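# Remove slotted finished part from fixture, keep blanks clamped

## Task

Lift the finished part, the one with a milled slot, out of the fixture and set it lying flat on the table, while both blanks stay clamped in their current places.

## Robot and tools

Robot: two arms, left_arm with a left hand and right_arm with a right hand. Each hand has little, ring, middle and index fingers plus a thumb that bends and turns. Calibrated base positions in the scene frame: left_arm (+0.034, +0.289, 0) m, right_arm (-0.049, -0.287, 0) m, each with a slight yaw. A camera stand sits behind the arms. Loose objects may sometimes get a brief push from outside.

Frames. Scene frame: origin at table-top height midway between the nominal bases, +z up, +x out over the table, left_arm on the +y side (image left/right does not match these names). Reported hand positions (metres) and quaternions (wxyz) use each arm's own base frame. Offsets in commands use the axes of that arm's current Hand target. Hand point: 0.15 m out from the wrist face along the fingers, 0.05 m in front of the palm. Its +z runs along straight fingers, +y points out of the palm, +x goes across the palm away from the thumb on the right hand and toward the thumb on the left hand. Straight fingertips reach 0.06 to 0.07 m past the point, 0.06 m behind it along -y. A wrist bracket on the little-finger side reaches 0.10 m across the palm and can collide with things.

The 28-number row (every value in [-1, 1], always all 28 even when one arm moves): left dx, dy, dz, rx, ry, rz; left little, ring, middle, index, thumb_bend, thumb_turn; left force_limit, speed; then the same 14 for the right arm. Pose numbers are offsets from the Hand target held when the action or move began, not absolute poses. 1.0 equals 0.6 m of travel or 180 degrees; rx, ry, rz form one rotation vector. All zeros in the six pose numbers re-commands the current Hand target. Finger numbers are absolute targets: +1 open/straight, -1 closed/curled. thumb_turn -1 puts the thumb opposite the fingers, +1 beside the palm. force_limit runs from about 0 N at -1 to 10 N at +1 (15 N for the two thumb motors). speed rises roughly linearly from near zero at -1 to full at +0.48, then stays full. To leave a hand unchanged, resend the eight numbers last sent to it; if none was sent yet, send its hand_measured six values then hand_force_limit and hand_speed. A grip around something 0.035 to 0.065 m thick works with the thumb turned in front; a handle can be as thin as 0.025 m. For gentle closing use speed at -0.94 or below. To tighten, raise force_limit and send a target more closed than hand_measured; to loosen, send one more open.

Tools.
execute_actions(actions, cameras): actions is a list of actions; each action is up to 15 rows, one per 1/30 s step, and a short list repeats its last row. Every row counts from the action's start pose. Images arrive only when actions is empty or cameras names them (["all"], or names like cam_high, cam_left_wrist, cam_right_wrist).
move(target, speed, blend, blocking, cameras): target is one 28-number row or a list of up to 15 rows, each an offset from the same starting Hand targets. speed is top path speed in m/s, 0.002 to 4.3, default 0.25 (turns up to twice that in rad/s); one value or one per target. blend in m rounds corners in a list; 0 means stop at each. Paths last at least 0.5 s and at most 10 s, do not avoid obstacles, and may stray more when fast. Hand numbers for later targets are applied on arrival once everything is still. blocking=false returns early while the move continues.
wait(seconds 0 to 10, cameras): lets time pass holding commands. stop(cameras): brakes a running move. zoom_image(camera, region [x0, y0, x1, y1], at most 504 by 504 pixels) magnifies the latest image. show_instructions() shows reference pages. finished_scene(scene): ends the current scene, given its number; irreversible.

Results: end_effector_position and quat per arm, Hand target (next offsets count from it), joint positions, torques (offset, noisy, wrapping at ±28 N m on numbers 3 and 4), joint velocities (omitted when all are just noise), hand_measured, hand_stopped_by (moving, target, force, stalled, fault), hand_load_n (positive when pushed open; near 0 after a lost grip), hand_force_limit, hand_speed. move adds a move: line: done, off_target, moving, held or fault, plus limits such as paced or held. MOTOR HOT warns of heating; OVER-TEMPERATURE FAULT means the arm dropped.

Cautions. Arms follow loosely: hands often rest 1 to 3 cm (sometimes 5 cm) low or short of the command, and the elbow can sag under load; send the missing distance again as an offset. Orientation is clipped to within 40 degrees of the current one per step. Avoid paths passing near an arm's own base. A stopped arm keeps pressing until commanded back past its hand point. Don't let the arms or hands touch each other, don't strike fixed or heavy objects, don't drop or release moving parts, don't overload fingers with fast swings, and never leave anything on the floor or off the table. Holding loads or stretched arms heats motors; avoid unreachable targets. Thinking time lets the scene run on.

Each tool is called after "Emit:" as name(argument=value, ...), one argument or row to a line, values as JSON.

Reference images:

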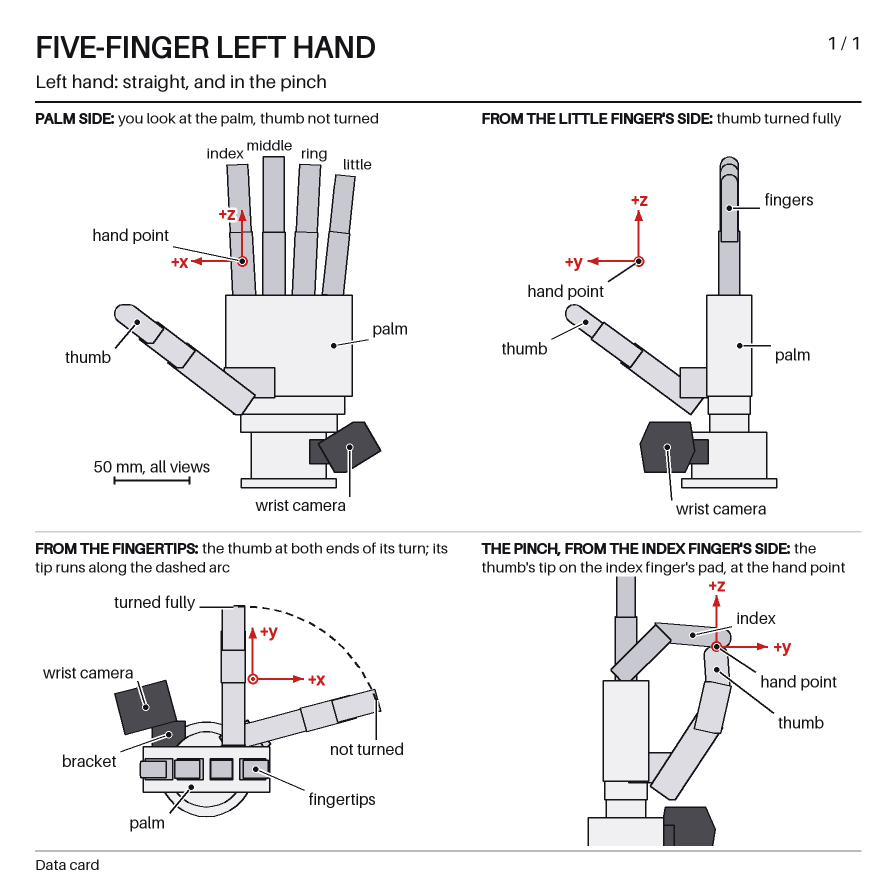

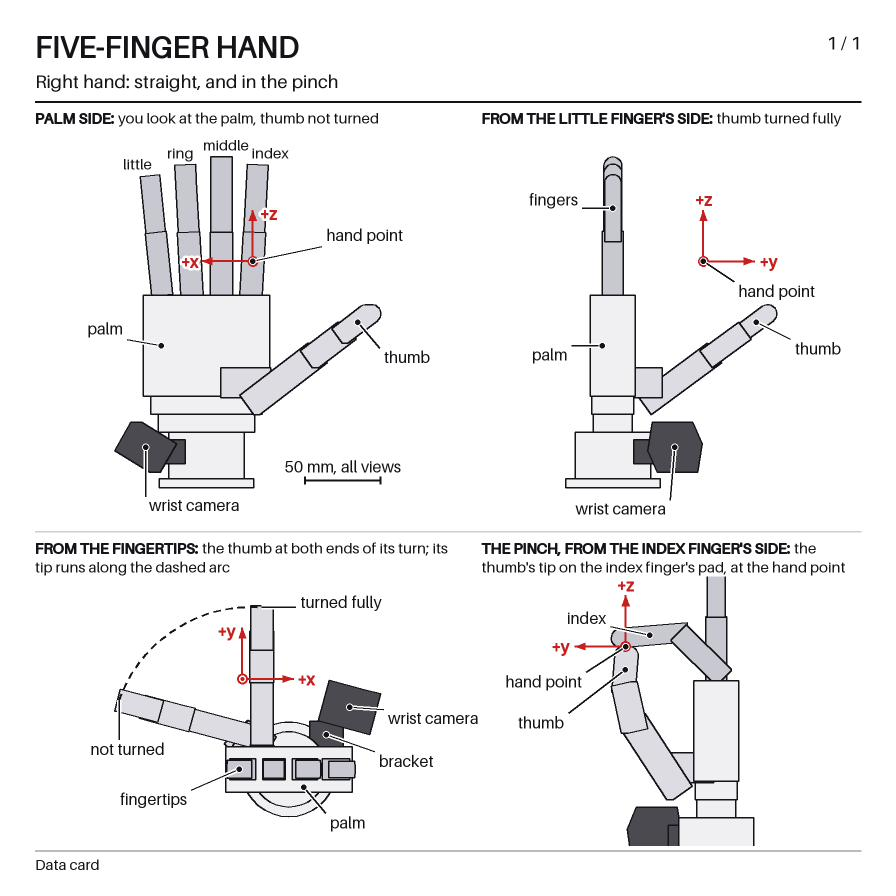

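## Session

Emit:
execute_actions(
  actions=[],
)

Emit:
zoom_image(
  camera="cam_high",
  region=[240, 180, 480, 360],
)

Scene clock: 0.00 s.
left_arm: end_effector_position=(+0.0391, +0.3169, +0.3116) hand_measured=(+1.000, +1.000, +1.000, +1.000, +1.000, +1.000) hand_load_n=(+0.0, +0.0, +0.0, +0.0, +0.0, +0.0) hand_stopped_by=(target, target, target, target, target, target) hand_force_limit=0.00 hand_speed=-0.80 end_effector_quat_wxyz=(+0.178, +0.418, +0.864, +0.219) | right_arm: end_effector_position=(+0.4264, +0.3364, +0.3708) hand_measured=(+1.000, +1.000, +1.000, +1.000, +1.000, +1.000) hand_load_n=(+0.0, +0.0, -0.5, +0.0, +0.0, +0.0) hand_stopped_by=(target, target, target, target, target, target) hand_force_limit=0.00 hand_speed=-0.80 end_effector_quat_wxyz=(-0.238, +0.911, -0.335, +0.028)
Joint positions: left_arm=[1.917 0.913 1.042 -1.639 0.57 -1.912] | right_arm=[0.556 1.698 2.063 -1.514 -0.244 -0.257]
Joint velocities: within noise
Joint torques (N m): no reading
Heat: left arm: hottest shoulder 30 °C; right arm: hottest shoulder 30 °C.
Hand target: left_arm +0.0378, +0.3203, +0.3202; +0.171, +0.420, +0.862, +0.226 | right_arm +0.4295, +0.3383, +0.3801; -0.248, +0.909, -0.333, +0.036

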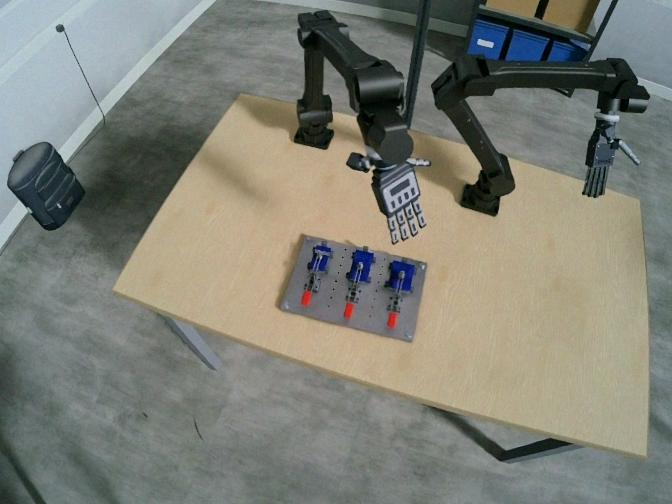

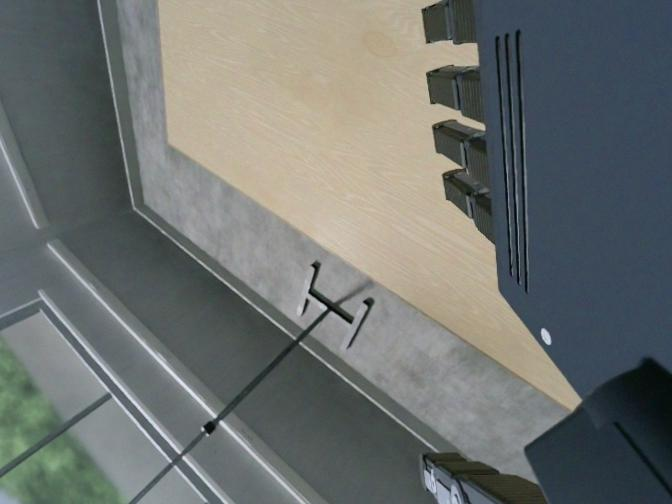

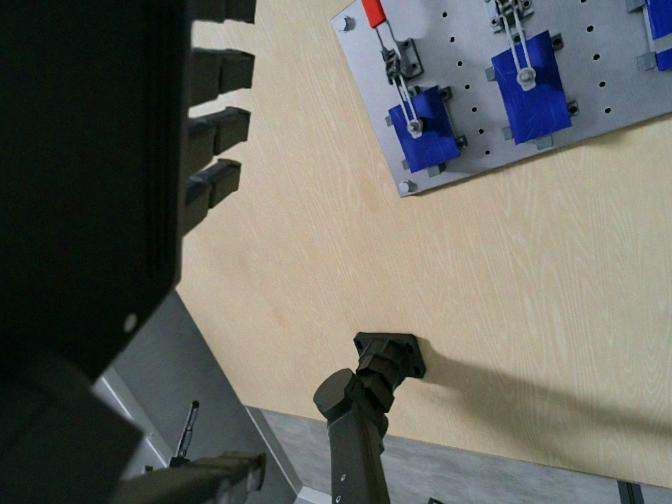

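Scaled by 2.100 from the camera's 672x504 image, which has a finer 960x720 frame.

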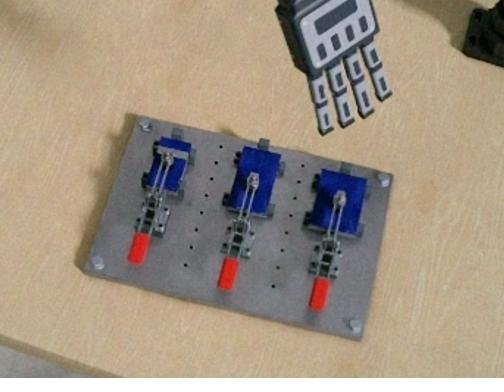

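Emit:
zoom_image(
  camera="cam_high",
  region=[280, 230, 360, 320],
)

Emit:
zoom_image(
  camera="cam_high",
  region=[330, 230, 430, 340],
)

Scaled by 5.600 from the camera's 672x504 image, which has a finer 960x720 frame.

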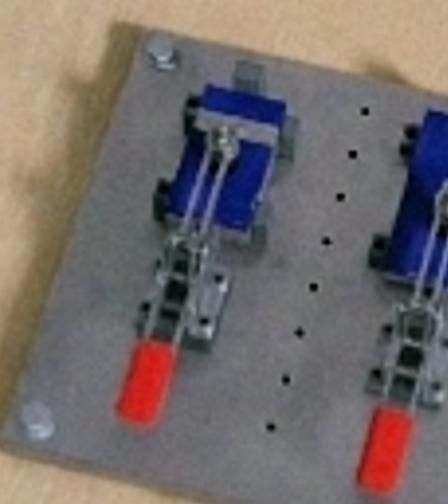

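Scaled by 4.582 from the camera's 672x504 image, which has a finer 960x720 frame.

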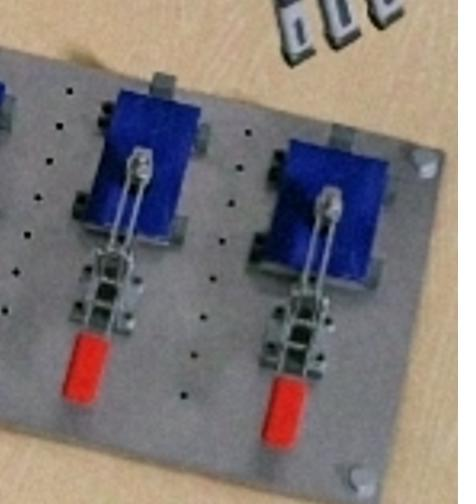

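Emit:
move(
  target=[0,0,0,0,0,0,1,1,1,1,1,1,0,-0.8,0.4332,0.3053,-0.0243,-0.1333,0.0994,0.2702,1,1,1,1,1,1,0,-0.8],
  speed=0.3,
  cameras=["cam_right_wrist","cam_high"],
)

Scene clock: 4.83 s.
left_arm: end_effector_position=(+0.0391, +0.3169, +0.3116) hand_measured=(+1.000, +1.000, +1.000, +1.000, +1.000, +1.000) hand_load_n=(+0.0, +0.0, +0.0, +0.0, +0.0, +0.0) hand_stopped_by=(target, target, target, target, target, target) hand_force_limit=0.00 hand_speed=-0.80 end_effector_quat_wxyz=(+0.178, +0.418, +0.864, +0.219) | right_arm: end_effector_position=(+0.5149, +0.0478, +0.2778) hand_measured=(+1.000, +1.000, +1.000, +1.000, +1.000, +1.000) hand_load_n=(+0.0, +0.0, +0.0, +0.0, +0.0, +0.0) hand_stopped_by=(target, target, target, target, target, target) hand_force_limit=0.00 hand_speed=-0.80 end_effector_quat_wxyz=(-0.023, +0.709, -0.705, +0.017)
Joint positions: left_arm=[1.917 0.913 1.042 -1.639 0.57 -1.912] | right_arm=[0.029 1.83 2.014 -1.697 -0.006 0.024]
Joint torques (N m): left_arm=[-0.38 -3.9 10.06 -0.13 0.34 -0.09] | right_arm=[0.03 -15.74 9.92 -0.02 0 0.07]
Heat: left arm: hottest shoulder 30 °C; right arm: hottest shoulder 31 °C.
Hand target: left_arm +0.0378, +0.3203, +0.3202; +0.171, +0.420, +0.862, +0.226 | right_arm +0.5203, +0.0500, +0.2799; +0.001, +0.708, -0.707, +0.000
Off the commanded pose: left_arm 0.009 m, 1 deg | right_arm 0.006 m, 3 deg.
joint sent to its limit (right arm) — joint 4 (wrist pitch), lower limit. The joint targets are off in orientation, not in position.
move: off_target (right_arm)
Images, in order (width x height): cam_high 672x504, cam_right_wrist 672x504.

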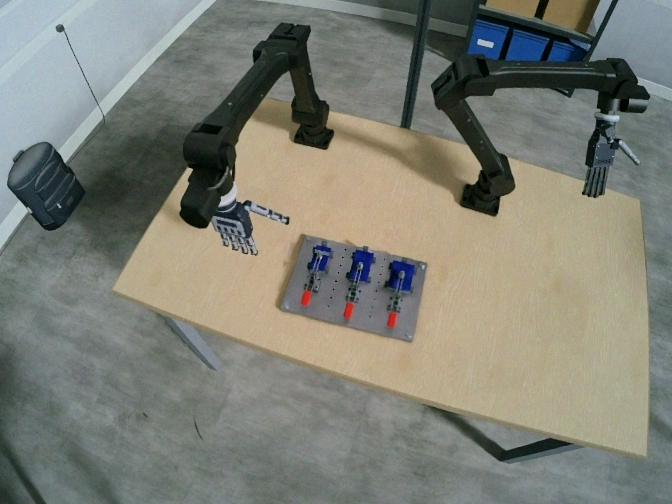

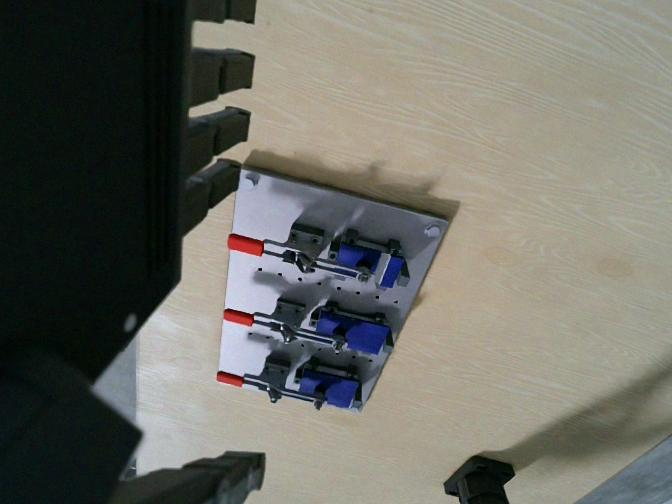

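Emit:
zoom_image(
  camera="cam_right_wrist",
  region=[210, 150, 470, 350],
)

Scaled by 1.938 from the camera's 672x504 image, which has a finer 960x720 frame.

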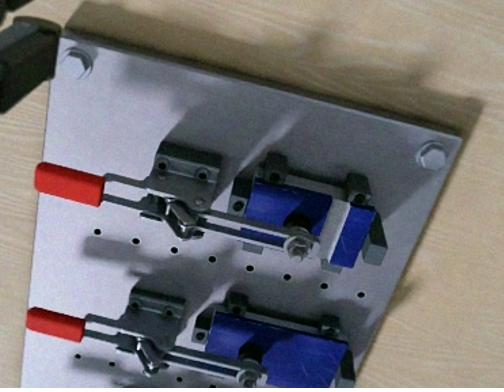

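Emit:
move(
  target=[0,0,0,0,0,0,1,1,1,1,1,1,0,-0.8,-0.1667,-0.2,0.1833,0.0667,0,-0.0111,0,0,0,0,1,1,0,0],
  speed=0.2,
  cameras=["cam_right_wrist","cam_high"],
)

Emit:
zoom_image(
  camera="cam_right_wrist",
  region=[210, 150, 550, 410],
)

Scene clock: 13.90 s.
left_arm: end_effector_position=(+0.0391, +0.3169, +0.3116) hand_measured=(+1.000, +1.000, +1.000, +1.000, +1.000, +1.000) hand_load_n=(+0.0, +0.0, +0.0, +0.0, +0.0, +0.0) hand_stopped_by=(target, target, target, target, target, target) hand_force_limit=0.00 hand_speed=-0.80 end_effector_quat_wxyz=(+0.178, +0.418, +0.864, +0.219) | right_arm: end_effector_position=(+0.6253, +0.1446, +0.1621) hand_measured=(+0.000, +0.000, +0.000, +0.000, +1.000, +1.000) hand_load_n=(+0.0, +0.0, +0.5, +0.0, +0.0, +0.0) hand_stopped_by=(target, target, target, target, target, target) hand_force_limit=0.00 hand_speed=0.00 end_effector_quat_wxyz=(-0.059, +0.719, -0.690, +0.062)
Joint positions: left_arm=[1.917 0.913 1.042 -1.639 0.57 -1.912] | right_arm=[0.177 2.091 2.121 -1.432 0.031 0.133]
Joint torques (N m): left_arm=[0.09 -4.31 10.1 0.03 0.37 -0.06] | right_arm=[0.15 -19.31 11.81 0.77 0.06 0.06]
Heat: left arm: hottest elbow 31 °C; right arm: hottest shoulder 31 °C.
Hand target: left_arm +0.0378, +0.3203, +0.3202; +0.171, +0.420, +0.862, +0.226 | right_arm +0.6401, +0.1501, +0.1699; -0.073, +0.716, -0.690, +0.074
Off the commanded pose: left_arm 0.009 m, 1 deg | right_arm 0.017 m, 2 deg.
move: off_target (right_arm)
Images, in order (width x height): cam_high 672x504, cam_right_wrist 672x504.

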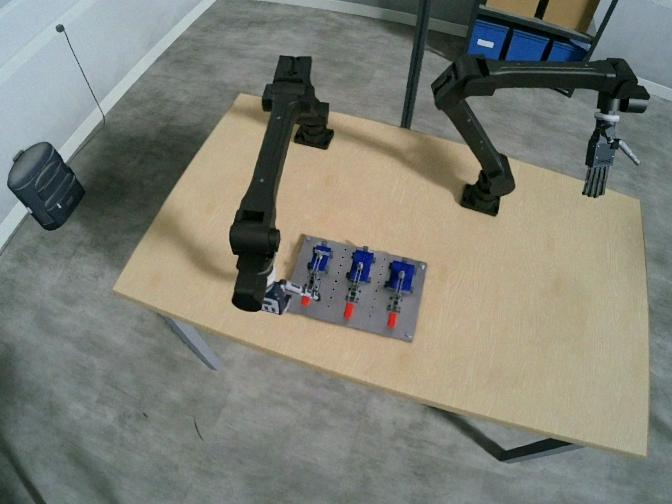

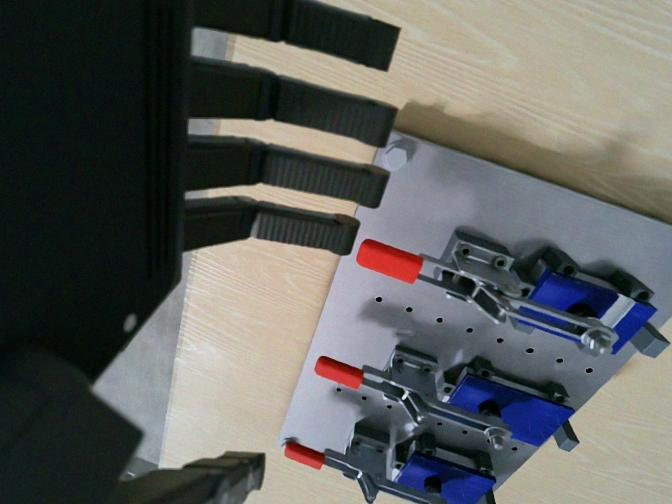

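Scaled by 1.482 from the camera's 672x504 image, which has a finer 960x720 frame.

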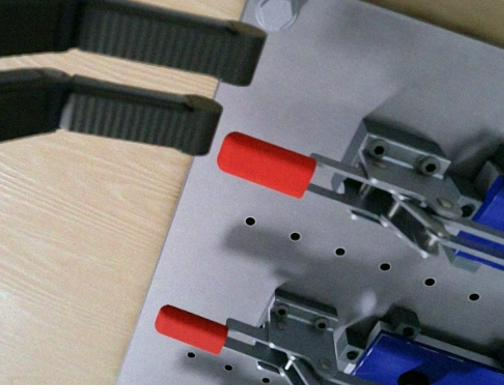

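Emit:
move(
  target=[0,0,0,0,0,0,1,1,1,1,1,1,0,-0.8,-0.0695,-0.0023,0.1618,0,0,0,0,0,0,0,1,1,0,0],
  speed=0.12,
  cameras=["cam_right_wrist"],
)

Emit:
zoom_image(
  camera="cam_right_wrist",
  region=[210, 130, 550, 390],
)

Scene clock: 19.07 s.
left_arm: end_effector_position=(+0.0391, +0.3169, +0.3116) hand_measured=(+1.000, +1.000, +1.000, +1.000, +1.000, +1.000) hand_load_n=(+0.0, +0.5, +0.0, +0.0, +0.0, +0.0) hand_stopped_by=(target, target, target, target, target, target) hand_force_limit=0.00 hand_speed=-0.80 end_effector_quat_wxyz=(+0.178, +0.418, +0.864, +0.219) | right_arm: end_effector_position=(+0.6558, +0.1871, +0.0807) hand_measured=(+0.000, +0.000, +0.000, +0.000, +1.000, +1.000) hand_load_n=(+0.5, +0.0, +0.0, +0.0, +0.0, +0.0) hand_stopped_by=(target, target, target, target, target, target) hand_force_limit=0.00 hand_speed=0.00 end_effector_quat_wxyz=(-0.071, +0.718, -0.689, +0.072)
Joint positions: left_arm=[1.917 0.913 1.042 -1.639 0.57 -1.912] | right_arm=[0.23 2.204 2.1 -1.269 0.042 0.185]
Joint torques (N m): left_arm=[-0.21 -4.01 9.94 -0.09 0.3 -0.03] | right_arm=[0.26 -20.48 8.84 1.03 0.07 0.05]
Heat: left arm: hottest elbow 32 °C; right arm: hottest shoulder 31 °C.
Hand target: left_arm +0.0378, +0.3203, +0.3202; +0.171, +0.420, +0.862, +0.226 | right_arm +0.6599, +0.1923, +0.0747; -0.073, +0.716, -0.690, +0.074
Off the commanded pose: left_arm 0.009 m, 1 deg | right_arm 0.009 m, 0 deg.
move: done
Images, in order (width x height): cam_right_wrist 672x504.

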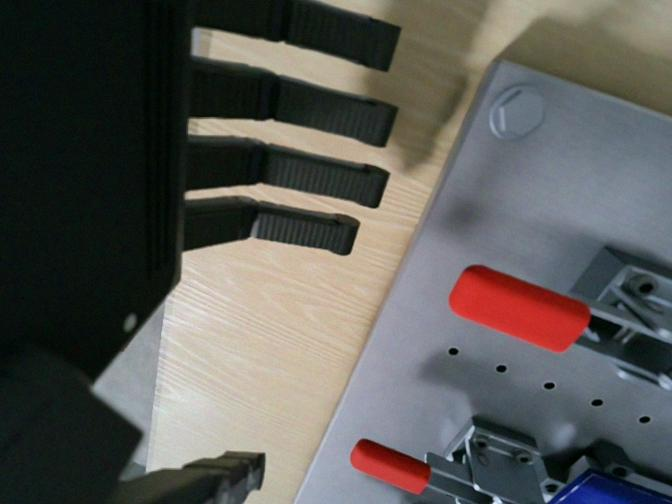

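Scaled by 1.482 from the camera's 672x504 image, which has a finer 960x720 frame.

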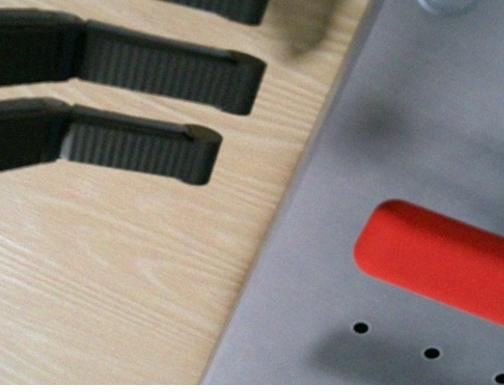

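Emit:
move(
  target=[
    [0,0,0,0,0,0,1,1,1,1,1,1,0,-0.8,-0.0152,0.0074,0.0375,0,0,0,0,0,0,0,1,1,0,0],
    [0,0,0,0,0,0,1,1,1,1,1,1,0,-0.8,-0.018,0.075,0.022,0,0,0,0,0,0,0,1,1,0,0],
  ],
  speed=0.1,
  blend=[0.01,0],
  cameras=["cam_right_wrist"],
)

Scene clock: 21.40 s.
left_arm: end_effector_position=(+0.0391, +0.3169, +0.3116) hand_measured=(+1.000, +1.000, +1.000, +1.000, +1.000, +1.000) hand_load_n=(+0.0, +0.0, +0.0, +0.0, +0.0, +0.0) hand_stopped_by=(target, target, target, target, target, target) hand_force_limit=0.00 hand_speed=-0.80 end_effector_quat_wxyz=(+0.178, +0.418, +0.864, +0.219) | right_arm: end_effector_position=(+0.6332, +0.1916, +0.0587) hand_measured=(+0.000, +0.000, +0.000, +0.000, +1.000, +1.000) hand_load_n=(+0.0, +0.0, +2.0, +0.0, +0.0, +0.0) hand_stopped_by=(target, target, target, target, target, target) hand_force_limit=0.00 hand_speed=0.00 end_effector_quat_wxyz=(-0.085, +0.711, -0.693, +0.085)
Joint positions: left_arm=[1.917 0.913 1.042 -1.639 0.57 -1.912] | right_arm=[0.246 2.116 1.891 -1.11 0.055 0.213]
Joint torques (N m): left_arm=[-0.62 -3.43 10.15 0.12 0.33 -0.09] | right_arm=[1.14 -21.07 6.63 -0.02 -0.17 0.05]
Heat: left arm: hottest elbow 32 °C; right arm: hottest shoulder 31 °C.
Hand target: left_arm +0.0378, +0.3203, +0.3202; +0.171, +0.420, +0.862, +0.226 | right_arm +0.6183, +0.2015, +0.0527; -0.073, +0.716, -0.690, +0.074
Off the commanded pose: left_arm 0.009 m, 1 deg | right_arm 0.019 m, 2 deg.
move: off_target (right_arm)
Images, in order (width x height): cam_right_wrist 672x504.

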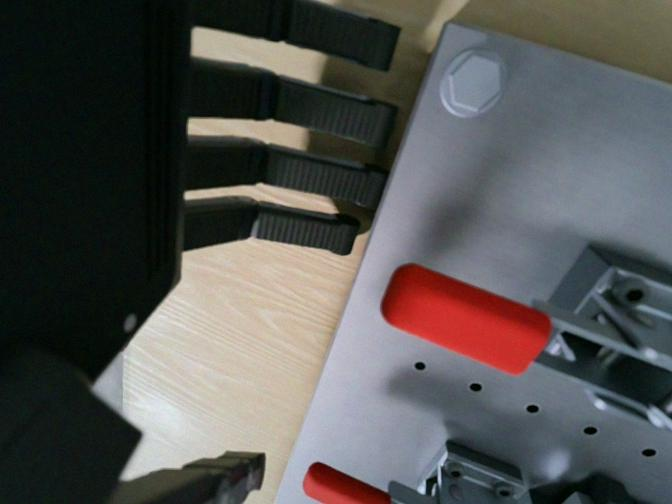

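Emit:
move(
  target=[
    [0,0,0,0,0,0,1,1,1,1,1,1,0,-0.8,0.0013,-0.0367,-0.0127,0,0,0,0,0,0,0,1,1,0,0],
    [0,0,0,0,0,0,1,1,1,1,1,1,0,-0.8,0.0013,0.0,-0.0197,0,0,0,0,0,0,0,1,1,0,0],
  ],
  speed=0.08,
  cameras=["cam_right_wrist","cam_high"],
)

Scene clock: 23.63 s.
left_arm: end_effector_position=(+0.0391, +0.3169, +0.3116) hand_measured=(+1.000, +1.000, +1.000, +1.000, +1.000, +1.000) hand_load_n=(+0.0, +0.0, +0.0, +0.0, +0.0, +0.0) hand_stopped_by=(target, target, target, target, target, target) hand_force_limit=0.00 hand_speed=-0.80 end_effector_quat_wxyz=(+0.178, +0.418, +0.864, +0.219) | right_arm: end_effector_position=(+0.6330, +0.1915, +0.0597) hand_measured=(+0.000, +0.000, +0.000, +0.000, +1.000, +1.000) hand_load_n=(+0.0, +0.0, +7.5, +0.0, +0.0, +0.0) hand_stopped_by=(target, target, target, target, target, target) hand_force_limit=0.00 hand_speed=0.00 end_effector_quat_wxyz=(-0.083, +0.710, -0.694, +0.084)
Joint positions: left_arm=[1.917 0.913 1.042 -1.639 0.57 -1.912] | right_arm=[0.246 2.118 1.896 -1.118 0.056 0.216]
Joint torques (N m): left_arm=[0.21 -4.19 10.03 -0.1 0.35 -0.03] | right_arm=[1.14 -22.36 6.72 -0.5 -0.22 0.02]
Heat: left arm: hottest elbow 33 °C; right arm: hottest shoulder 31 °C.
Hand target: left_arm +0.0378, +0.3203, +0.3202; +0.171, +0.420, +0.862, +0.226 | right_arm +0.6158, +0.2007, +0.0641; -0.073, +0.716, -0.690, +0.074
Off the commanded pose: left_arm 0.009 m, 1 deg | right_arm 0.020 m, 2 deg.
move: off_target (right_arm)
Images, in order (width x height): cam_high 672x504, cam_right_wrist 672x504.

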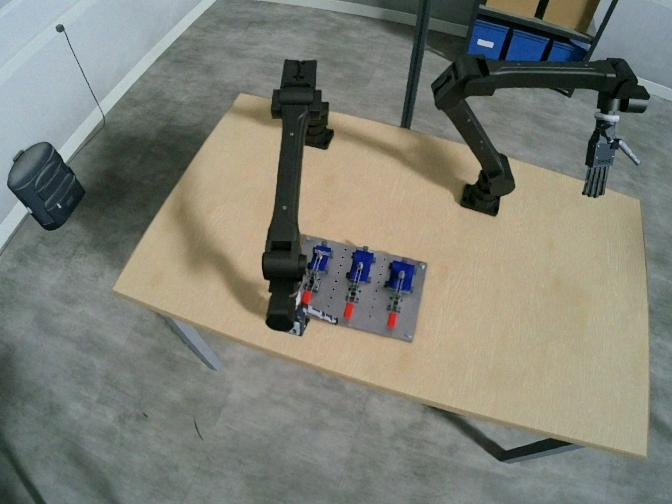

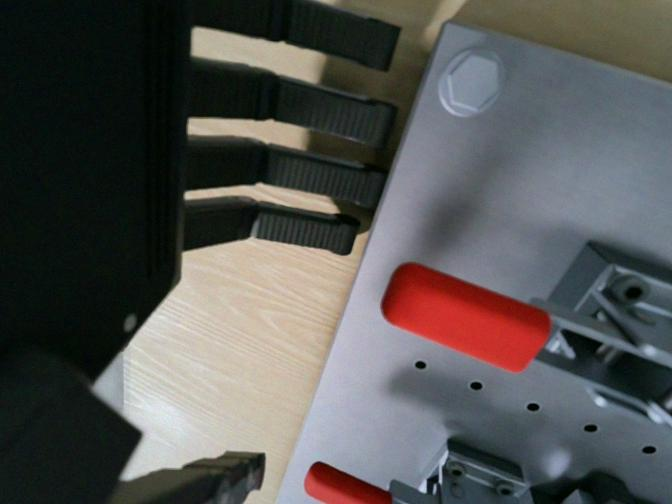

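Emit:
move(
  target=[0,0,0,0,0,0,1,1,1,1,1,1,0,-0.8,0.003,-0.0820,-0.0252,0,0,0,0,0,0,0,1,1,0,0],
  speed=0.08,
  cameras=["cam_right_wrist"],
)

Scene clock: 25.40 s.
left_arm: end_effector_position=(+0.0391, +0.3169, +0.3116) hand_measured=(+1.000, +1.000, +1.000, +1.000, +1.000, +1.000) hand_load_n=(+0.0, +0.0, +0.0, +0.0, +0.0, +0.0) hand_stopped_by=(target, target, target, target, target, target) hand_force_limit=0.00 hand_speed=-0.80 end_effector_quat_wxyz=(+0.178, +0.418, +0.864, +0.219) | right_arm: end_effector_position=(+0.6495, +0.1967, +0.0826) hand_measured=(+0.000, +0.000, +0.000, +0.000, +1.000, +1.000) hand_load_n=(+0.0, +0.0, +0.0, +0.0, +0.0, +0.0) hand_stopped_by=(target, target, target, target, target, target) hand_force_limit=0.00 hand_speed=0.00 end_effector_quat_wxyz=(-0.064, +0.713, -0.695, +0.069)
Joint positions: left_arm=[1.917 0.913 1.042 -1.639 0.57 -1.912] | right_arm=[0.246 2.203 2.103 -1.289 0.05 0.215]
Joint torques (N m): left_arm=[0.56 -4.95 10.26 -0.14 0.42 -0.06] | right_arm=[-0.09 -20.31 11.81 0.21 -0.14 -0.13]
Heat: left arm: hottest elbow 33 °C; right arm: hottest shoulder 32 °C.
Hand target: left_arm +0.0378, +0.3203, +0.3202; +0.171, +0.420, +0.862, +0.226 | right_arm +0.6610, +0.2006, +0.0891; -0.073, +0.716, -0.690, +0.074
Off the commanded pose: left_arm 0.009 m, 1 deg | right_arm 0.014 m, 1 deg.
move: off_target (right_arm)
Images, in order (width x height): cam_right_wrist 672x504.

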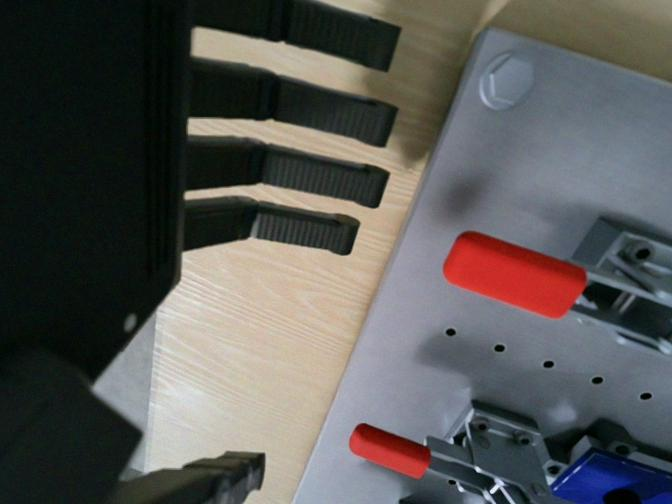

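Emit:
move(
  target=[0,0,0,0,0,0,1,1,1,1,1,1,0,-0.8,-0.005,0.0902,0.0167,0,0,0,0,0,0,0,1,1,0,0],
  speed=0.08,
  cameras=["cam_right_wrist"],
)

Scene clock: 27.07 s.
left_arm: end_effector_position=(+0.0391, +0.3169, +0.3116) hand_measured=(+1.000, +1.000, +1.000, +1.000, +1.000, +1.000) hand_load_n=(+0.0, +0.0, +0.0, +0.0, +0.0, +0.0) hand_stopped_by=(target, target, target, target, target, target) hand_force_limit=0.00 hand_speed=-0.80 end_effector_quat_wxyz=(+0.178, +0.418, +0.864, +0.219) | right_arm: end_effector_position=(+0.6321, +0.1933, +0.0653) hand_measured=(+0.000, +0.000, +0.000, +0.000, +1.000, +1.000) hand_load_n=(+0.0, +0.0, +9.5, +0.0, +0.0, +0.0) hand_stopped_by=(target, target, target, target, target, target) hand_force_limit=0.00 hand_speed=0.00 end_effector_quat_wxyz=(-0.090, +0.707, -0.696, +0.087)
Joint positions: left_arm=[1.917 0.913 1.042 -1.639 0.57 -1.912] | right_arm=[0.248 2.101 1.883 -1.108 0.055 0.226]
Joint torques (N m): left_arm=[0.38 -4.66 10.14 -0.16 0.38 -0.09] | right_arm=[1.14 -22.24 6.39 -0.98 -0.17 -0.05]
Heat: left arm: hottest elbow 33 °C; right arm: hottest shoulder 32 °C.
Hand target: left_arm +0.0378, +0.3203, +0.3202; +0.171, +0.420, +0.862, +0.226 | right_arm +0.6100, +0.2017, +0.0682; -0.073, +0.716, -0.690, +0.074
Off the commanded pose: left_arm 0.009 m, 1 deg | right_arm 0.024 m, 3 deg.
move: off_target (right_arm)
Images, in order (width x height): cam_right_wrist 672x504.

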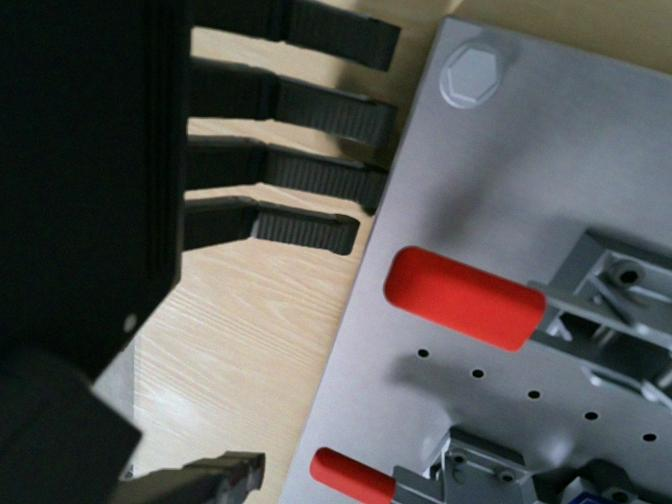

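Emit:
move(
  target=[
    [0,0,0,0,0,0,1,1,1,1,1,1,0,-0.8,0.003,-0.0809,-0.0203,0,0,0,0,0,0,0,1,1,0,0],
    [0,0,0,0,0,0,1,1,1,1,1,1,0,-0.8,0,-0.0052,-0.0244,0,0,0,0,0,0,0,1,1,0,0],
  ],
  speed=0.08,
  cameras=["cam_right_wrist"],
)

Scene clock: 30.20 s.
left_arm: end_effector_position=(+0.0391, +0.3169, +0.3116) hand_measured=(+1.000, +1.000, +1.000, +1.000, +1.000, +1.000) hand_load_n=(+0.0, +0.0, +0.0, +0.0, +0.0, +0.0) hand_stopped_by=(target, target, target, target, target, target) hand_force_limit=0.00 hand_speed=-0.80 end_effector_quat_wxyz=(+0.178, +0.418, +0.864, +0.219) | right_arm: end_effector_position=(+0.6088, +0.1949, +0.0752) hand_measured=(+0.000, +0.000, +0.000, +0.000, +1.000, +1.000) hand_load_n=(-1.0, +0.0, +0.0, +0.0, +0.0, +0.0) hand_stopped_by=(target, target, target, target, target, target) hand_force_limit=0.00 hand_speed=0.00 end_effector_quat_wxyz=(-0.063, +0.716, -0.691, +0.068)
Joint positions: left_arm=[1.917 0.913 1.042 -1.639 0.57 -1.912] | right_arm=[0.259 2.086 1.884 -1.191 0.052 0.219]
Joint torques (N m): left_arm=[0.62 -4.31 10.32 -0.23 0.44 -0.1] | right_arm=[0.38 -21.48 7.91 0.99 -0.07 0.04]
Heat: left arm: hottest elbow 34 °C; right arm: hottest shoulder 32 °C.
Hand target: left_arm +0.0378, +0.3203, +0.3202; +0.171, +0.420, +0.862, +0.226 | right_arm +0.6101, +0.2017, +0.0831; -0.074, +0.716, -0.690, +0.074
Off the commanded pose: left_arm 0.009 m, 1 deg | right_arm 0.011 m, 1 deg.
move: off_target (right_arm)
Images, in order (width x height): cam_right_wrist 672x504.

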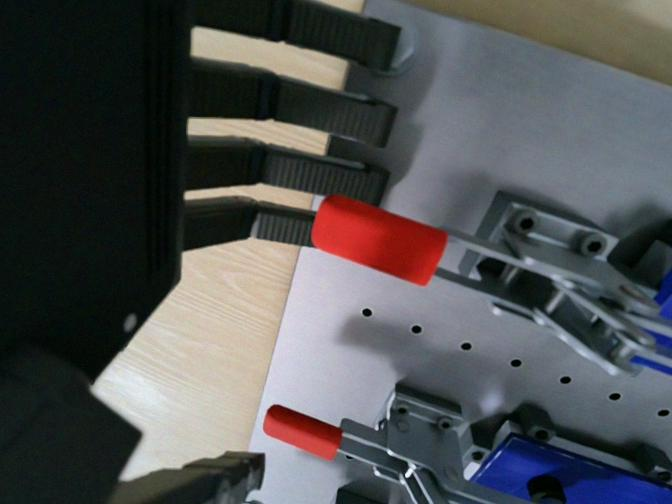

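Emit:
move(
  target=[
    [0,0,0,0,0,0,1,1,1,1,1,1,0,-0.8,0,0,0,0,0,0,-1,-1,0,0,1,1,0,0],
    [0,0,0,0,0,0,1,1,1,1,1,1,0,-0.8,-0.0017,0.0456,-0.0097,0,0,0,-1,-1,0,0,1,1,0,0],
  ],
  speed=0.06,
  cameras=["cam_right_wrist"],
)

Scene clock: 32.83 s.
left_arm: end_effector_position=(+0.0391, +0.3169, +0.3116) hand_measured=(+1.000, +1.000, +1.000, +1.000, +1.000, +1.000) hand_load_n=(+0.0, +0.0, +0.0, +0.0, +0.0, +0.0) hand_stopped_by=(target, target, target, target, target, target) hand_force_limit=0.00 hand_speed=-0.80 end_effector_quat_wxyz=(+0.178, +0.418, +0.864, +0.219) | right_arm: end_effector_position=(+0.5805, +0.1954, +0.0741) hand_measured=(-1.000, -1.000, +0.000, +0.000, +1.000, +1.000) hand_load_n=(+0.0, +0.0, +0.0, +0.5, -0.5, +0.0) hand_stopped_by=(target, target, target, target, target, target) hand_force_limit=0.00 hand_speed=0.00 end_effector_quat_wxyz=(-0.062, +0.717, -0.691, +0.067)
Joint positions: left_arm=[1.917 0.913 1.042 -1.639 0.57 -1.912] | right_arm=[0.271 2.012 1.762 -1.144 0.052 0.228]
Joint torques (N m): left_arm=[-0.5 -3.96 10.13 0.13 0.32 -0.1] | right_arm=[0.44 -20.66 7.86 0.98 0.01 0.04]
Heat: left arm: hottest elbow 34 °C; right arm: hottest shoulder 32 °C.
Hand target: left_arm +0.0378, +0.3203, +0.3202; +0.171, +0.420, +0.862, +0.226 | right_arm +0.5821, +0.2017, +0.0833; -0.074, +0.716, -0.690, +0.074
Off the commanded pose: left_arm 0.009 m, 1 deg | right_arm 0.011 m, 1 deg.
move: off_target (right_arm)
Images, in order (width x height): cam_right_wrist 672x504.

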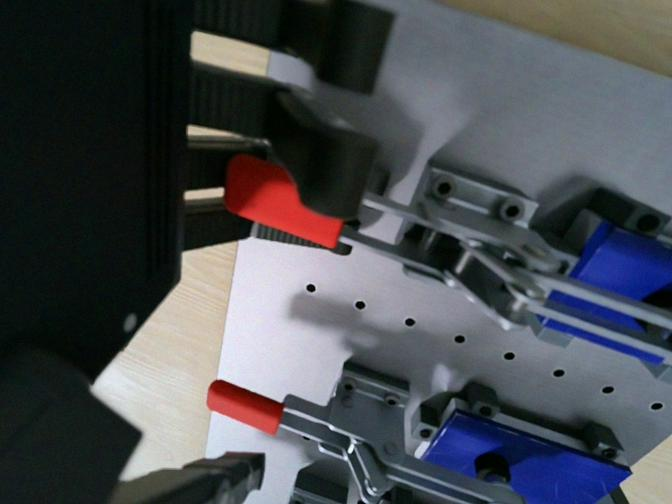

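Emit:
move(
  target=[0,0,0,0,0,0,1,1,1,1,1,1,0,-0.8,0,0,0,0,0,0,-1,-1,-0.35,-0.35,1,1,-0.6,-0.5],
  speed=0.06,
  cameras=["cam_right_wrist"],
)

Emit:
zoom_image(
  camera="cam_right_wrist",
  region=[150, 100, 410, 300],
)

Scene clock: 33.60 s.
left_arm: end_effector_position=(+0.0391, +0.3169, +0.3116) hand_measured=(+1.000, +1.000, +1.000, +1.000, +1.000, +1.000) hand_load_n=(+0.0, +0.0, +0.0, +0.0, +0.0, +0.0) hand_stopped_by=(target, target, target, target, target, target) hand_force_limit=0.00 hand_speed=-0.80 end_effector_quat_wxyz=(+0.178, +0.418, +0.864, +0.219) | right_arm: end_effector_position=(+0.5806, +0.1955, +0.0707) hand_measured=(-1.000, -1.000, -0.314, -0.350, +1.000, +1.000) hand_load_n=(+0.0, +0.5, +1.0, +0.0, +0.0, +0.0) hand_stopped_by=(target, target, force, target, target, target) hand_force_limit=-0.60 hand_speed=-0.50 end_effector_quat_wxyz=(-0.064, +0.716, -0.692, +0.068)
Joint positions: left_arm=[1.917 0.913 1.042 -1.639 0.57 -1.912] | right_arm=[0.271 2.012 1.753 -1.132 0.052 0.231]
Joint torques (N m): left_arm=[-0.26 -4.66 10.28 -0.25 0.32 -0.07] | right_arm=[0.38 -20.66 8.43 0.5 0.01 0.02]
Heat: left arm: hottest elbow 34 °C; right arm: hottest shoulder 32 °C.
Hand target: left_arm +0.0378, +0.3203, +0.3202; +0.171, +0.420, +0.862, +0.226 | right_arm +0.5821, +0.2016, +0.0833; -0.074, +0.716, -0.690, +0.074
Off the commanded pose: left_arm 0.009 m, 1 deg | right_arm 0.014 m, 1 deg.
move: off_target (right_arm)
Images, in order (width x height): cam_right_wrist 672x504.

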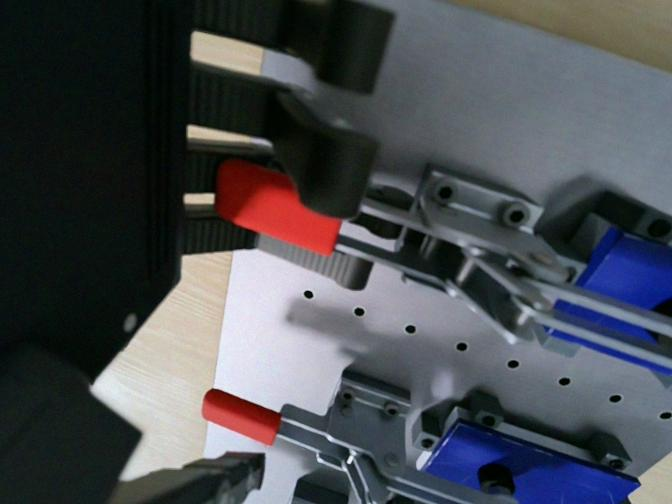

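Scaled by 1.938 from the camera's 672x504 image, which has a finer 960x720 frame.

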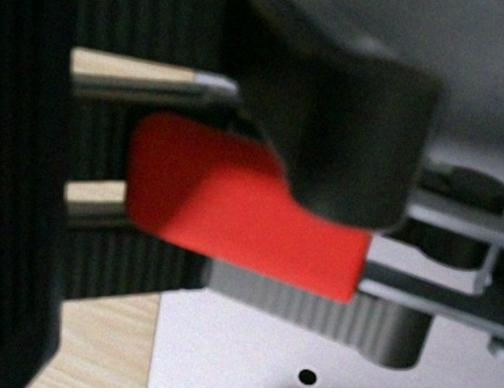

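Emit:
move(
  target=[0,0,0,0,0,0,1,1,1,1,1,1,0,-0.8,0.0007,-0.0201,-0.0468,0.0667,0,0,-1,-1,-0.35,-0.35,1,1,-0.6,-0.5],
  speed=0.06,
  cameras=["cam_right_wrist"],
)

Scene clock: 36.33 s.
left_arm: end_effector_position=(+0.0391, +0.3169, +0.3116) hand_measured=(+1.000, +1.000, +1.000, +1.000, +1.000, +1.000) hand_load_n=(+0.0, +0.0, +0.0, +0.0, +0.0, +0.0) hand_stopped_by=(target, target, target, target, target, target) hand_force_limit=0.00 hand_speed=-0.80 end_effector_quat_wxyz=(+0.178, +0.418, +0.864, +0.219) | right_arm: end_effector_position=(+0.5843, +0.1955, +0.0663) hand_measured=(-1.000, -1.000, -0.314, -0.350, +1.000, +1.000) hand_load_n=(+0.0, +0.0, +3.0, +0.0, +0.0, +0.0) hand_stopped_by=(target, target, force, target, target, target) hand_force_limit=-0.60 hand_speed=-0.50 end_effector_quat_wxyz=(-0.117, +0.709, -0.684, +0.127)
Joint positions: left_arm=[1.917 0.913 1.042 -1.639 0.57 -1.912] | right_arm=[0.285 1.917 1.588 -0.909 0.103 0.233]
Joint torques (N m): left_arm=[0.91 -3.43 10.15 0.27 0.35 -0.02] | right_arm=[0.44 -23.94 8.75 0.5 0.15 -0.01]
Heat: left arm: hottest elbow 34 °C; right arm: hottest shoulder 32 °C.
Hand target: left_arm +0.0378, +0.3203, +0.3202; +0.171, +0.420, +0.862, +0.226 | right_arm +0.5880, +0.2017, +0.1133; -0.148, +0.704, -0.679, +0.145
Off the commanded pose: left_arm 0.009 m, 1 deg | right_arm 0.047 m, 4 deg.
move: off_target (right_arm)
Images, in order (width x height): cam_right_wrist 672x504.

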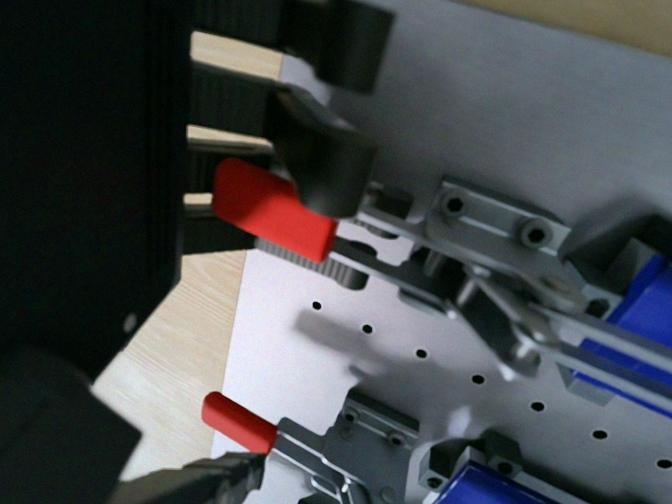

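Emit:
move(
  target=[0,0,0,0,0,0,1,1,1,1,1,1,0,-0.8,0,-0.0203,-0.0457,0.0667,0,0,-1,-1,-0.35,-0.35,1,1,-0.6,-0.5],
  speed=0.06,
  cameras=["cam_right_wrist"],
)

Scene clock: 38.90 s.
left_arm: end_effector_position=(+0.0391, +0.3169, +0.3116) hand_measured=(+1.000, +1.000, +1.000, +1.000, +1.000, +1.000) hand_load_n=(+0.0, +0.0, +0.0, +0.0, +0.0, +0.0) hand_stopped_by=(target, target, target, target, target, target) hand_force_limit=0.00 hand_speed=-0.80 end_effector_quat_wxyz=(+0.178, +0.418, +0.864, +0.219) | right_arm: end_effector_position=(+0.5870, +0.1956, +0.1328) hand_measured=(-1.000, -1.000, -0.314, -0.350, +1.000, +1.000) hand_load_n=(+0.0, +0.0, +0.0, +0.0, +0.0, +0.0) hand_stopped_by=(target, target, force, target, target, target) hand_force_limit=-0.60 hand_speed=-0.50 end_effector_quat_wxyz=(-0.209, +0.683, -0.668, +0.208)
Joint positions: left_arm=[1.917 0.913 1.042 -1.639 0.57 -1.912] | right_arm=[0.303 1.72 1.44 -0.712 0.162 0.232]
Joint torques (N m): left_arm=[-0.73 -4.31 10.25 0.1 0.36 -0.1] | right_arm=[0.5 -17.08 8.44 1.94 0.13 -0.11]
Heat: left arm: hottest elbow 34 °C; right arm: hottest shoulder 32 °C.
Hand target: left_arm +0.0378, +0.3203, +0.3202; +0.171, +0.420, +0.862, +0.226 | right_arm +0.5880, +0.2016, +0.1430; -0.221, +0.685, -0.660, +0.216
Off the commanded pose: left_arm 0.009 m, 1 deg | right_arm 0.012 m, 2 deg.
move: off_target (right_arm)
Images, in order (width x height): cam_right_wrist 672x504.

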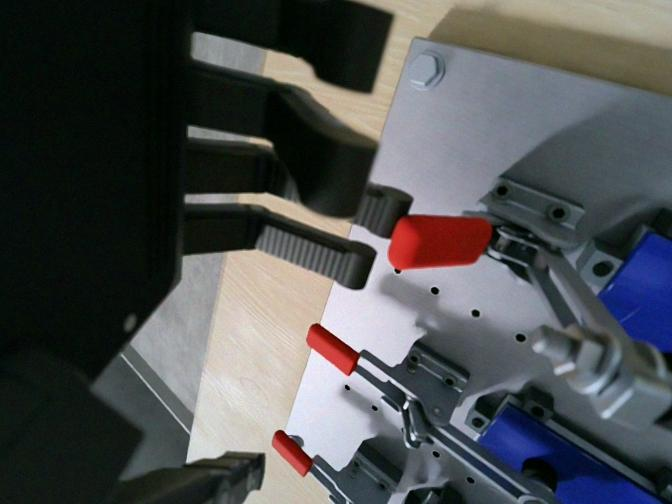

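Emit:
move(
  target=[0,0,0,0,0,0,1,1,1,1,1,1,0,-0.8,0,0.0123,0.0592,-0.2,0,0,-1,-1,-0.35,-0.35,1,1,-0.6,-0.5],
  speed=0.2,
  cameras=["cam_right_wrist"],
)

Scene clock: 42.30 s.
left_arm: end_effector_position=(+0.0391, +0.3169, +0.3116) hand_measured=(+1.000, +1.000, +1.000, +1.000, +1.000, +1.000) hand_load_n=(+0.0, +0.0, +0.0, +0.0, +0.0, +0.0) hand_stopped_by=(target, target, target, target, target, target) hand_force_limit=0.00 hand_speed=-0.80 end_effector_quat_wxyz=(+0.178, +0.418, +0.864, +0.219) | right_arm: end_effector_position=(+0.5908, +0.2048, +0.1054) hand_measured=(-1.000, -1.000, -0.314, -0.350, +1.000, +1.000) hand_load_n=(+0.0, +0.0, +0.0, +0.0, +0.0, -0.5) hand_stopped_by=(target, target, force, target, target, target) hand_force_limit=-0.60 hand_speed=-0.50 end_effector_quat_wxyz=(+0.010, +0.720, -0.694, -0.002)
Joint positions: left_arm=[1.917 0.913 1.042 -1.639 0.57 -1.912] | right_arm=[0.267 2.2 2.138 -1.529 0.007 0.231]
Joint torques (N m): left_arm=[0.85 -5.01 10.36 -0.1 0.33 -0.04] | right_arm=[-0.91 -19.9 11.36 -0.25 -0.19 -0.14]
Heat: left arm: hottest elbow 35 °C; right arm: hottest shoulder 32 °C.
Hand target: left_arm +0.0378, +0.3203, +0.3202; +0.171, +0.420, +0.862, +0.226 | right_arm +0.6028, +0.2023, +0.1100; +0.002, +0.720, -0.694, +0.001
Off the commanded pose: left_arm 0.009 m, 1 deg | right_arm 0.013 m, 1 deg.
move: off_target (right_arm)
Images, in order (width x height): cam_right_wrist 672x504.

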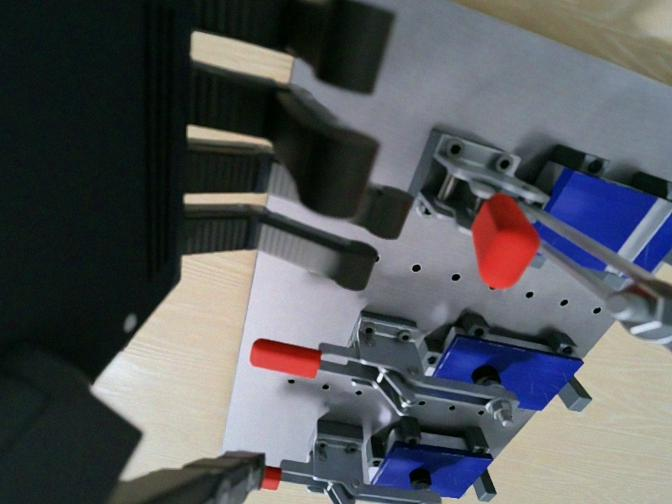

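Emit:
move(
  target=[0,0,0,0,0,0,1,1,1,1,1,1,0,-0.8,0.0083,0.0921,0,0,0,0,-1,-1,-0.35,-0.35,1,1,-0.6,-0.5],
  speed=0.1,
  cameras=["cam_right_wrist"],
)

Scene clock: 44.33 s.
left_arm: end_effector_position=(+0.0391, +0.3169, +0.3116) hand_measured=(+1.000, +1.000, +1.000, +1.000, +1.000, +1.000) hand_load_n=(+0.0, +0.0, +0.0, +0.0, +0.0, +0.0) hand_stopped_by=(target, target, target, target, target, target) hand_force_limit=0.00 hand_speed=-0.80 end_effector_quat_wxyz=(+0.178, +0.418, +0.864, +0.219) | right_arm: end_effector_position=(+0.5653, +0.1987, +0.0961) hand_measured=(-1.000, -1.000, -0.314, -0.350, +1.000, +1.000) hand_load_n=(+0.5, +0.0, +5.0, +0.0, +0.0, +0.0) hand_stopped_by=(target, target, force, target, target, target) hand_force_limit=-0.60 hand_speed=-0.50 end_effector_quat_wxyz=(-0.010, +0.715, -0.699, +0.009)
Joint positions: left_arm=[1.917 0.913 1.042 -1.639 0.57 -1.912] | right_arm=[0.267 2.077 1.911 -1.378 0.006 0.244]
Joint torques (N m): left_arm=[-0.21 -4.25 10.17 -0.13 0.44 -0.05] | right_arm=[-0.09 -22.83 6.49 -1.4 -0.17 -0.15]
Heat: left arm: hottest elbow 35 °C; right arm: hottest shoulder 33 °C.
Hand target: left_arm +0.0378, +0.3203, +0.3202; +0.171, +0.420, +0.862, +0.226 | right_arm +0.5478, +0.1953, +0.1101; +0.002, +0.720, -0.694, +0.001
Off the commanded pose: left_arm 0.009 m, 1 deg | right_arm 0.023 m, 2 deg.
move: off_target (right_arm)
Images, in order (width x height): cam_right_wrist 672x504.

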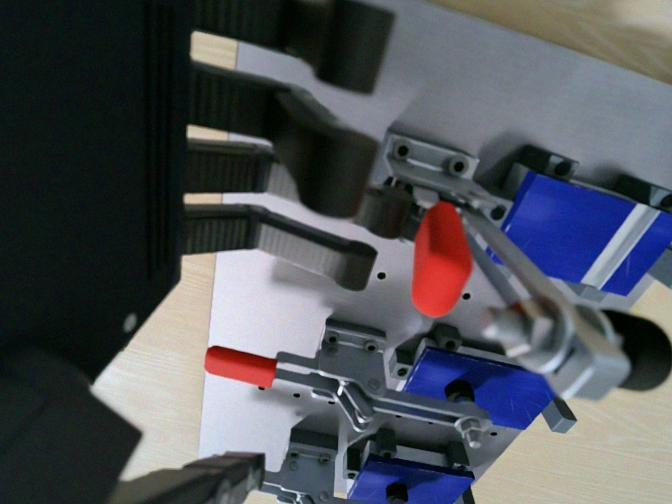

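Emit:
move(
  target=[0,0,0,0,0,0,1,1,1,1,1,1,0,-0.8,0.0023,-0.0616,-0.05,0,0,0,-1,-1,-0.35,-0.35,1,1,-0.6,-0.5],
  speed=0.1,
  cameras=["cam_right_wrist"],
)

Scene clock: 46.00 s.
left_arm: end_effector_position=(+0.0391, +0.3169, +0.3116) hand_measured=(+1.000, +1.000, +1.000, +1.000, +1.000, +1.000) hand_load_n=(+0.0, +0.0, +0.0, -0.5, +0.0, +0.5) hand_stopped_by=(target, target, target, target, target, target) hand_force_limit=0.00 hand_speed=-0.80 end_effector_quat_wxyz=(+0.178, +0.418, +0.864, +0.219) | right_arm: end_effector_position=(+0.5726, +0.1979, +0.1343) hand_measured=(-1.000, -1.000, -0.314, -0.350, +1.000, +1.000) hand_load_n=(+0.5, +0.0, +0.0, +0.0, +0.0, +0.0) hand_stopped_by=(target, target, force, target, target, target) hand_force_limit=-0.60 hand_speed=-0.50 end_effector_quat_wxyz=(+0.011, +0.720, -0.694, -0.003)
Joint positions: left_arm=[1.917 0.913 1.042 -1.639 0.57 -1.912] | right_arm=[0.263 2.13 2.093 -1.556 0.006 0.228]
Joint torques (N m): left_arm=[-0.09 -3.84 10.06 -0.02 0.31 -0.07] | right_arm=[-0.91 -19.25 11.37 -0.23 -0.18 -0.14]
Heat: left arm: hottest elbow 35 °C; right arm: hottest shoulder 33 °C.
Hand target: left_arm +0.0378, +0.3203, +0.3202; +0.171, +0.420, +0.862, +0.226 | right_arm +0.5848, +0.1954, +0.1402; +0.002, +0.720, -0.694, +0.001
Off the commanded pose: left_arm 0.009 m, 1 deg | right_arm 0.014 m, 1 deg.
move: off_target (right_arm)
Images, in order (width x height): cam_right_wrist 672x504.

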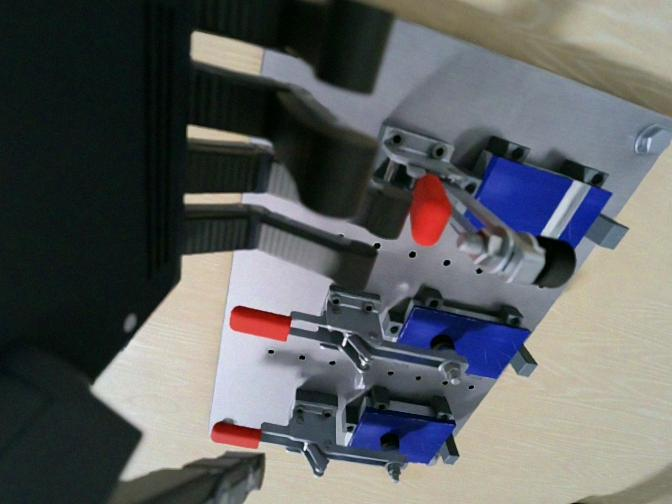

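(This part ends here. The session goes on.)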